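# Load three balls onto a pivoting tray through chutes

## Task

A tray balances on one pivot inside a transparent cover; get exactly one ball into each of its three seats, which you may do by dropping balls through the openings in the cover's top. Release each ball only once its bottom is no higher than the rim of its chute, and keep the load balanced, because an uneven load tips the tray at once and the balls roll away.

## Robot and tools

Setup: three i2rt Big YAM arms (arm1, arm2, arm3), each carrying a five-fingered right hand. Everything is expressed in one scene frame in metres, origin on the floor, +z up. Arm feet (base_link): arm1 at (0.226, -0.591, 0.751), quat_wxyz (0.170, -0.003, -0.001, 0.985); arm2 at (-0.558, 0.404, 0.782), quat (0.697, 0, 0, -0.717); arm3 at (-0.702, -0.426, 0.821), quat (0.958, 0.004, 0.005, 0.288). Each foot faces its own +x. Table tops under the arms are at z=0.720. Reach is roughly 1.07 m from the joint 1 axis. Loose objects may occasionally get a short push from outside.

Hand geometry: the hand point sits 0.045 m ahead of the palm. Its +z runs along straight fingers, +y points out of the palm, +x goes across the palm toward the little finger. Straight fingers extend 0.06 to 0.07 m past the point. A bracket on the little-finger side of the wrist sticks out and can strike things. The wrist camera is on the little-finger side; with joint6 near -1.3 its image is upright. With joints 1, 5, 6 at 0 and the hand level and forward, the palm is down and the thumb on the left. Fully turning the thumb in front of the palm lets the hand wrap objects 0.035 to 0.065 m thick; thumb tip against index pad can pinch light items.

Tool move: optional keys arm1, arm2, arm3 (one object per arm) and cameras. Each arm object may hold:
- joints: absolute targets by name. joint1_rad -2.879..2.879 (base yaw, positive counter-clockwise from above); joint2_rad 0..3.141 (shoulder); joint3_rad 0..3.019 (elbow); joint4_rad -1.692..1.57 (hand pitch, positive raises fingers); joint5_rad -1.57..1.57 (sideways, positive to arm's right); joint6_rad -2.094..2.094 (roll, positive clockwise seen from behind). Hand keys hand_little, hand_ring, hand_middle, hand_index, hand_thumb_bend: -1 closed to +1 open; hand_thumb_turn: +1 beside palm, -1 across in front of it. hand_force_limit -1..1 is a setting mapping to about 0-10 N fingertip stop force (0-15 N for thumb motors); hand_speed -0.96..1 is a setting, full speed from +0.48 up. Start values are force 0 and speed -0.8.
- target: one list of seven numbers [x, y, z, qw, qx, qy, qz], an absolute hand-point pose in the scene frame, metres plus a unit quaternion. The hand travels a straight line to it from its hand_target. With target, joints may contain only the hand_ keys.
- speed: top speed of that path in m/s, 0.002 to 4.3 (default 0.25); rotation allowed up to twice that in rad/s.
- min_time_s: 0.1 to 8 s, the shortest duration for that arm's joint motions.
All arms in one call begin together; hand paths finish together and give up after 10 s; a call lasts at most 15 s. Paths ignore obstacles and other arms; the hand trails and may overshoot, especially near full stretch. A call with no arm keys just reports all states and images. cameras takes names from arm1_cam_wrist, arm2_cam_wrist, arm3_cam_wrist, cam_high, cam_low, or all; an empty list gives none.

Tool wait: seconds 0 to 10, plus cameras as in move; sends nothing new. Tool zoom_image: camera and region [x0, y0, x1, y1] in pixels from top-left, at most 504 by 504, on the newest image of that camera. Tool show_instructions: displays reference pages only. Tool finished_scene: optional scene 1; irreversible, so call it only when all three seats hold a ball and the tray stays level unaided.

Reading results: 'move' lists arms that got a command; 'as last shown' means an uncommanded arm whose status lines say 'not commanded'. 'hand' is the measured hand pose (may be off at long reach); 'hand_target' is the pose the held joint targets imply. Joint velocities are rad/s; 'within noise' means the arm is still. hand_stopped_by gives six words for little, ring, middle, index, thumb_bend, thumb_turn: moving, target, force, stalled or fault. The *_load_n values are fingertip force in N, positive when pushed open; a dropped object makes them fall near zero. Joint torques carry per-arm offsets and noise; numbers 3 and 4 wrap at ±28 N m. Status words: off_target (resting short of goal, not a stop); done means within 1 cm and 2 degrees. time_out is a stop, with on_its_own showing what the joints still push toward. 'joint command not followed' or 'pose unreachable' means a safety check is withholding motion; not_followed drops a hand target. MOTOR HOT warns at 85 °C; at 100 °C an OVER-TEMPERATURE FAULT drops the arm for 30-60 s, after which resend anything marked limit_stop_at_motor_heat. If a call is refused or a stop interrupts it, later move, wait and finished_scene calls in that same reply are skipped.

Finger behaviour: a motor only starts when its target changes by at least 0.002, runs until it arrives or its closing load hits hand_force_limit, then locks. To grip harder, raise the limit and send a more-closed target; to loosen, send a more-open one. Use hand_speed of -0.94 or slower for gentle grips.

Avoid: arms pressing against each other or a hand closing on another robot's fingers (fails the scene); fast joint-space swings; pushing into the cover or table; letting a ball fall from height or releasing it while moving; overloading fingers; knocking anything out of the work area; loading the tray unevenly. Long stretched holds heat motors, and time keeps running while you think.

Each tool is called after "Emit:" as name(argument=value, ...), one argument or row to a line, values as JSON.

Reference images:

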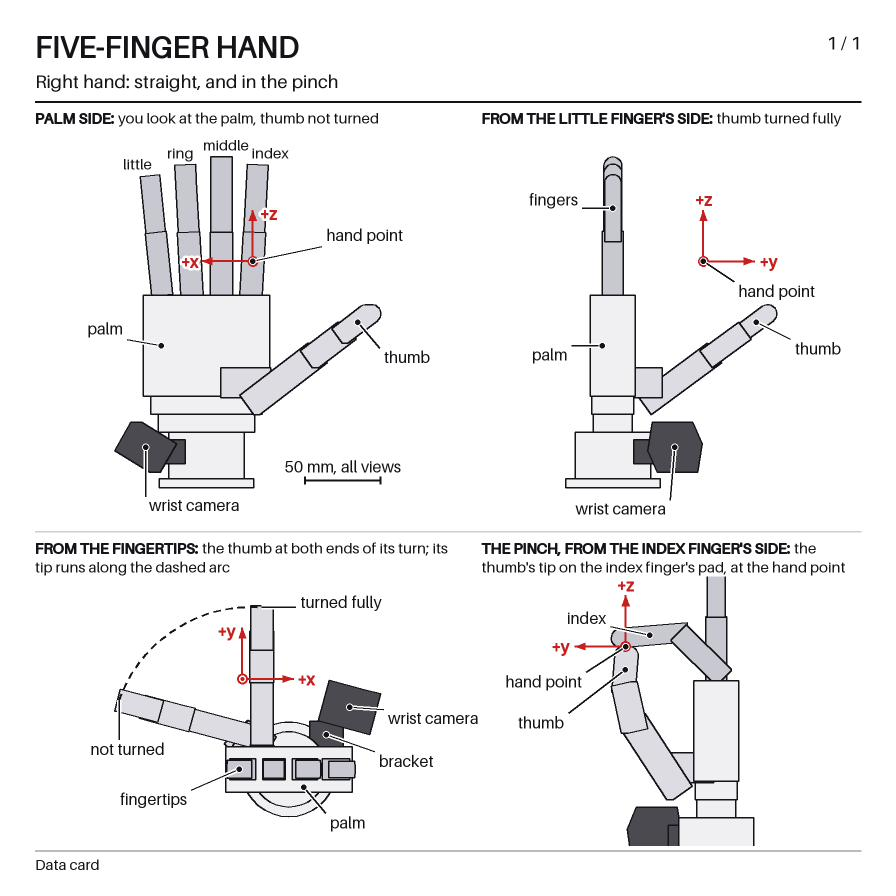

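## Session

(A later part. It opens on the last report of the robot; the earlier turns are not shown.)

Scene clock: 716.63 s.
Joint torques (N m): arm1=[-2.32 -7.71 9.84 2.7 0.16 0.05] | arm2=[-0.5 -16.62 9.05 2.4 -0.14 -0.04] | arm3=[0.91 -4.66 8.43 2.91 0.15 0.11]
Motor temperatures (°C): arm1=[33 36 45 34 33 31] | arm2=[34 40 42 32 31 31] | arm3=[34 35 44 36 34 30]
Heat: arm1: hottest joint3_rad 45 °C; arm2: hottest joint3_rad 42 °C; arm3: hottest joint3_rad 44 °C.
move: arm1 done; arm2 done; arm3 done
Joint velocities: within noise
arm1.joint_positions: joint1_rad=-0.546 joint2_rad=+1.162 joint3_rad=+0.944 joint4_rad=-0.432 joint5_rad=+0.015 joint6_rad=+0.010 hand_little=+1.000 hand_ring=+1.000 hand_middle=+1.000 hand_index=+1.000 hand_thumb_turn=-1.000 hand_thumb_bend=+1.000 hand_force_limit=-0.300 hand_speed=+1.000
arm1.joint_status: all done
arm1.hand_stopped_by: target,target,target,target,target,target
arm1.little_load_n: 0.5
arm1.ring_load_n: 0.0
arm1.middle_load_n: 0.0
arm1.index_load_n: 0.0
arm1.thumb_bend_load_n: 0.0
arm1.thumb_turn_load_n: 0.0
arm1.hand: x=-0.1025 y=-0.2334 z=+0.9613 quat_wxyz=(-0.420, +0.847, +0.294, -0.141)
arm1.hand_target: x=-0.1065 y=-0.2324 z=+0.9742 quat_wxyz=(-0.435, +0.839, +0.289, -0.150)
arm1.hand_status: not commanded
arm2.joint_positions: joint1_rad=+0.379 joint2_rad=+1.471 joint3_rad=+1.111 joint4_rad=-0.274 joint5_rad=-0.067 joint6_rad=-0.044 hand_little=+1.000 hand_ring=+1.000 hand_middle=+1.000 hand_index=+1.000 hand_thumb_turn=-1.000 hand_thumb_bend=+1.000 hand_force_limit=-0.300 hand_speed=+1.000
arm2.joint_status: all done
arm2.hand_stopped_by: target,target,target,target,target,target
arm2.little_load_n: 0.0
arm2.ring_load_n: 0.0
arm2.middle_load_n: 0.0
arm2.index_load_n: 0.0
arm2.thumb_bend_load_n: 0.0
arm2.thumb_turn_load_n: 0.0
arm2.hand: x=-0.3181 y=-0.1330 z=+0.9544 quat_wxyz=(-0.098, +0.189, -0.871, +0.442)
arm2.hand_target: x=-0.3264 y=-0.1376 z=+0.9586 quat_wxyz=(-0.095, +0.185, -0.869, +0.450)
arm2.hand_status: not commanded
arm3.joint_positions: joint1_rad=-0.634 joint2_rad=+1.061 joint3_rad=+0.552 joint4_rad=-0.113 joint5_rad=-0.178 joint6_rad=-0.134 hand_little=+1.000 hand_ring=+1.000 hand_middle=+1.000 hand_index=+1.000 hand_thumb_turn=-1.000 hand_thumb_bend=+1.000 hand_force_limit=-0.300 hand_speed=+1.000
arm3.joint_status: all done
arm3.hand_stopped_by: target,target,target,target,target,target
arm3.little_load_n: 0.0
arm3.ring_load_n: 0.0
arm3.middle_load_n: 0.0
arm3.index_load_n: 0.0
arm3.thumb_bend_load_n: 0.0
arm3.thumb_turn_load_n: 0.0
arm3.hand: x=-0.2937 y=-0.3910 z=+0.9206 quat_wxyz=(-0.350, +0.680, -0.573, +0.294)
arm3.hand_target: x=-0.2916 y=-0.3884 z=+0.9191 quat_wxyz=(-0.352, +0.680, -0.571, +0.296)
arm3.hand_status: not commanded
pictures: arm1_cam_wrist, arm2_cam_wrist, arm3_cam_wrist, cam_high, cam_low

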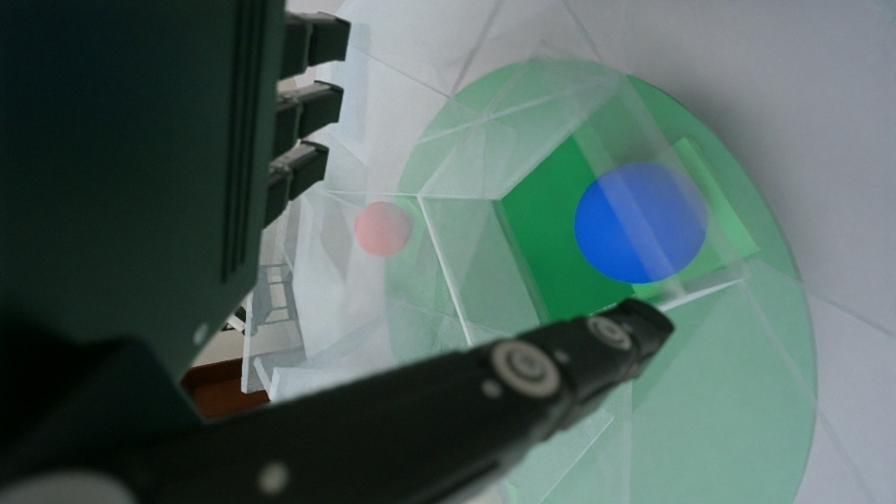

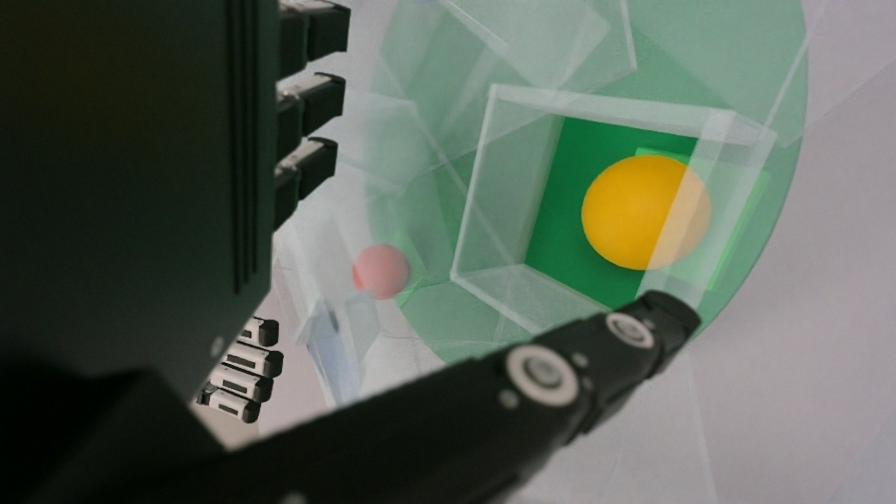

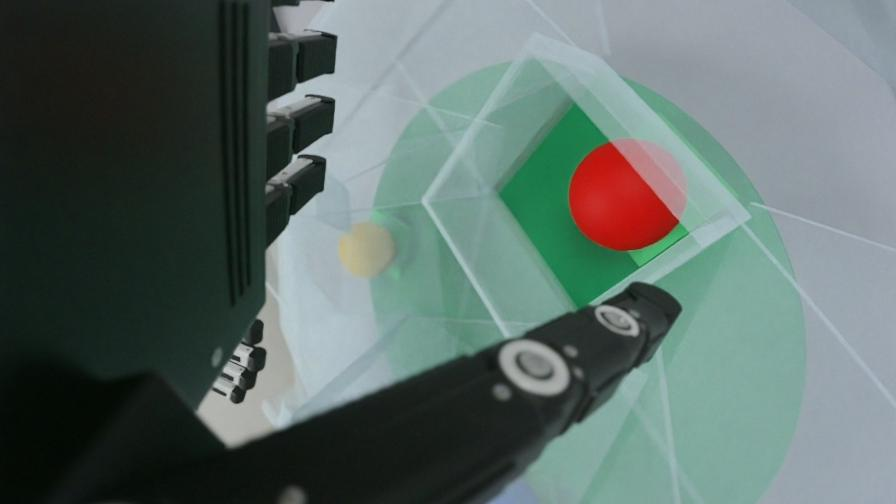

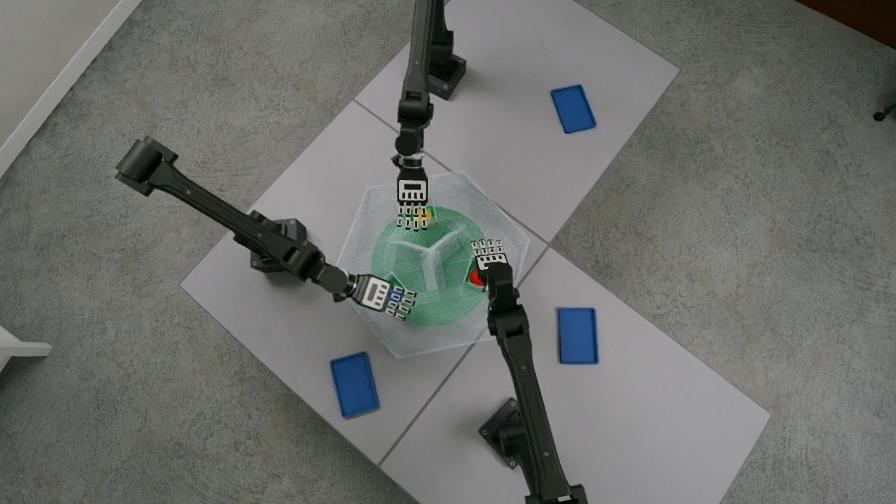

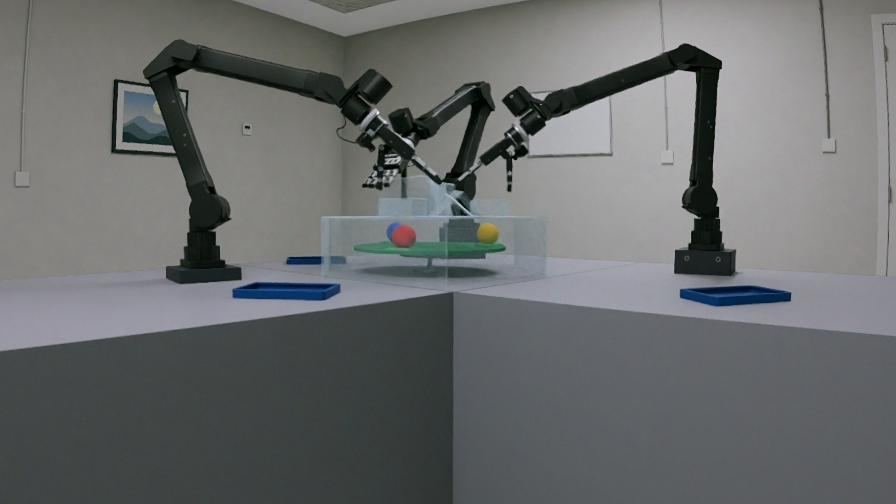

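Emit:
move(
  arm1={"target": [-0.1067, -0.2322, 1.07, 0.4351, -0.8395, -0.2890, 0.1498], "speed": 0.12},
  arm2={"target": [-0.3264, -0.1378, 1.07, 0.0957, -0.1846, 0.8684, -0.4501], "speed": 0.12},
  arm3={"target": [-0.2914, -0.3885, 1.04, 0.3525, -0.6802, 0.5707, -0.2958], "speed": 0.12},
  cameras=["cam_low", "cam_high", "arm1_cam_wrist"],
)

Emit:
zoom_image(
  camera="cam_low",
  region=[310, 170, 560, 300],
)

Scene clock: 721.13 s.
Joint torques (N m): arm1=[-1.67 -7.24 14.6 1.48 0.14 0.07] | arm2=[-0.38 -15.85 13.76 1.4 -0.15 -0.03] | arm3=[0.85 -5.13 13.26 1.68 0.19 0.12]
Motor temperatures (°C): arm1=[33 36 45 34 33 31] | arm2=[34 40 42 32 31 31] | arm3=[34 35 45 36 34 30]
Heat: arm1: hottest joint3_rad 45 °C; arm2: hottest joint3_rad 42 °C; arm3: hottest joint3_rad 45 °C.
move: arm1 off_target; arm2 off_target; arm3 off_target
Joint velocities: within noise
arm1.joint_positions: joint1_rad=-0.546 joint2_rad=+1.131 joint3_rad=+1.124 joint4_rad=-0.661 joint5_rad=+0.015 joint6_rad=+0.010 hand_little=+1.000 hand_ring=+1.000 hand_middle=+1.000 hand_index=+1.000 hand_thumb_turn=-1.000 hand_thumb_bend=+1.000 hand_force_limit=-0.300 hand_speed=+1.000
arm1.joint_status: not commanded
arm1.hand_stopped_by: target,target,target,target,target,target
arm1.little_load_n: 0.0
arm1.ring_load_n: 0.0
arm1.middle_load_n: 0.0
arm1.index_load_n: 0.0
arm1.thumb_bend_load_n: 0.0
arm1.thumb_turn_load_n: 0.0
arm1.hand: x=-0.0989 y=-0.2385 z=+1.0353 quat_wxyz=(-0.412, +0.851, +0.295, -0.139)
arm1.hand_target: x=-0.1057 y=-0.2333 z=+1.0698 quat_wxyz=(-0.435, +0.839, +0.289, -0.150)
arm1.hand_status: off_target (0.036 m and 3.2 deg from the pose sent, 0.109 m and 2.2 deg at the start)
arm2.joint_positions: joint1_rad=+0.379 joint2_rad=+1.405 joint3_rad=+1.286 joint4_rad=-0.544 joint5_rad=-0.067 joint6_rad=-0.044 hand_little=+1.000 hand_ring=+1.000 hand_middle=+1.000 hand_index=+1.000 hand_thumb_turn=-1.000 hand_thumb_bend=+1.000 hand_force_limit=-0.300 hand_speed=+1.000
arm2.joint_status: not commanded
arm2.hand_stopped_by: target,target,target,target,target,target
arm2.little_load_n: -0.5
arm2.ring_load_n: 0.0
arm2.middle_load_n: -0.5
arm2.index_load_n: 0.0
arm2.thumb_bend_load_n: 0.0
arm2.thumb_turn_load_n: 0.0
arm2.hand: x=-0.3215 y=-0.1239 z=+1.0398 quat_wxyz=(-0.097, +0.190, -0.878, +0.428)
arm2.hand_target: x=-0.3268 y=-0.1365 z=+1.0697 quat_wxyz=(-0.095, +0.185, -0.868, +0.450)
arm2.hand_status: off_target (0.034 m and 2.8 deg from the pose sent, 0.116 m and 1.2 deg at the start)
arm3.joint_positions: joint1_rad=-0.633 joint2_rad=+0.935 joint3_rad=+0.750 joint4_rad=-0.475 joint5_rad=-0.178 joint6_rad=-0.134 hand_little=+1.000 hand_ring=+1.000 hand_middle=+1.000 hand_index=+1.000 hand_thumb_turn=-1.000 hand_thumb_bend=+1.000 hand_force_limit=-0.300 hand_speed=+1.000
arm3.joint_status: not commanded
arm3.hand_stopped_by: target,target,target,target,target,target
arm3.little_load_n: 0.0
arm3.ring_load_n: 0.0
arm3.middle_load_n: 0.0
arm3.index_load_n: -0.5
arm3.thumb_bend_load_n: 0.0
arm3.thumb_turn_load_n: 0.0
arm3.hand: x=-0.3035 y=-0.3903 z=+1.0111 quat_wxyz=(-0.340, +0.686, -0.579, +0.280)
arm3.hand_target: x=-0.2924 y=-0.3885 z=+1.0400 quat_wxyz=(-0.353, +0.680, -0.571, +0.296)
arm3.hand_status: off_target (0.031 m and 2.6 deg from the pose sent, 0.119 m and 0.4 deg at the start)
pictures: arm1_cam_wrist, cam_high, cam_low

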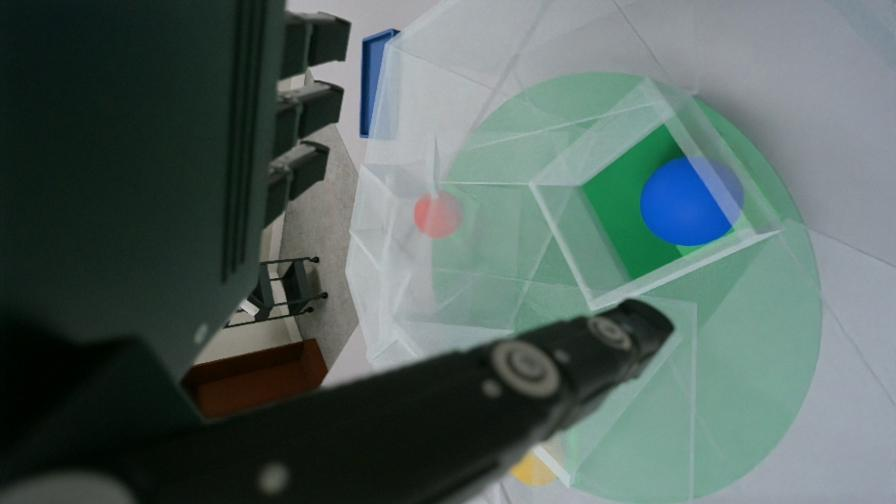

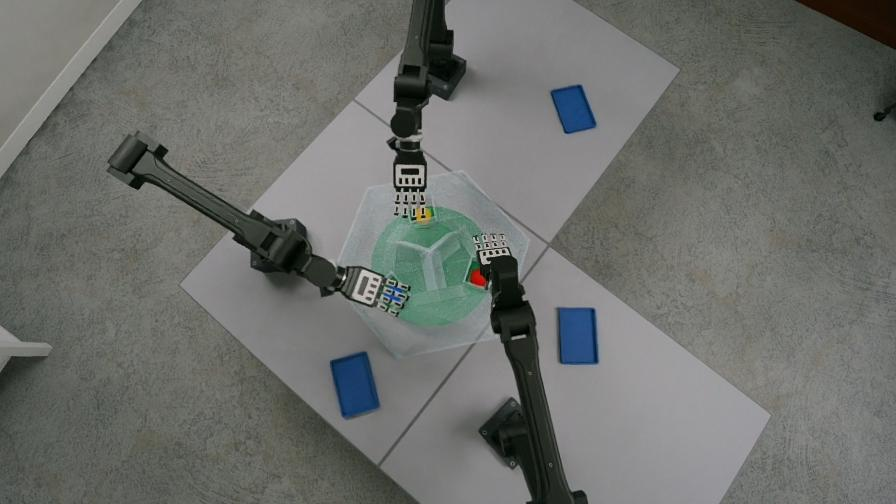

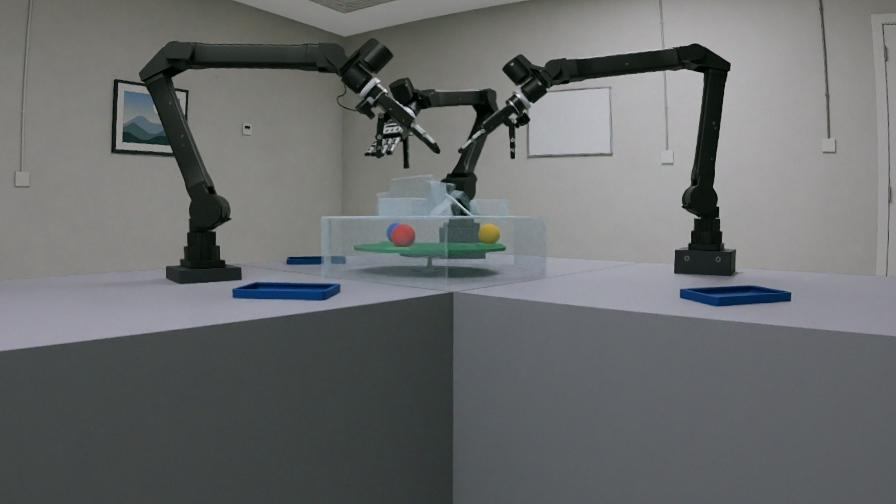

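Scaled by 2.016 from the camera's image (finer frame: 1280x720).

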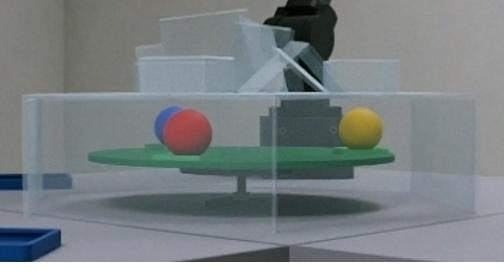

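Emit:
finished_scene(
)

The scene is finished: the task was done.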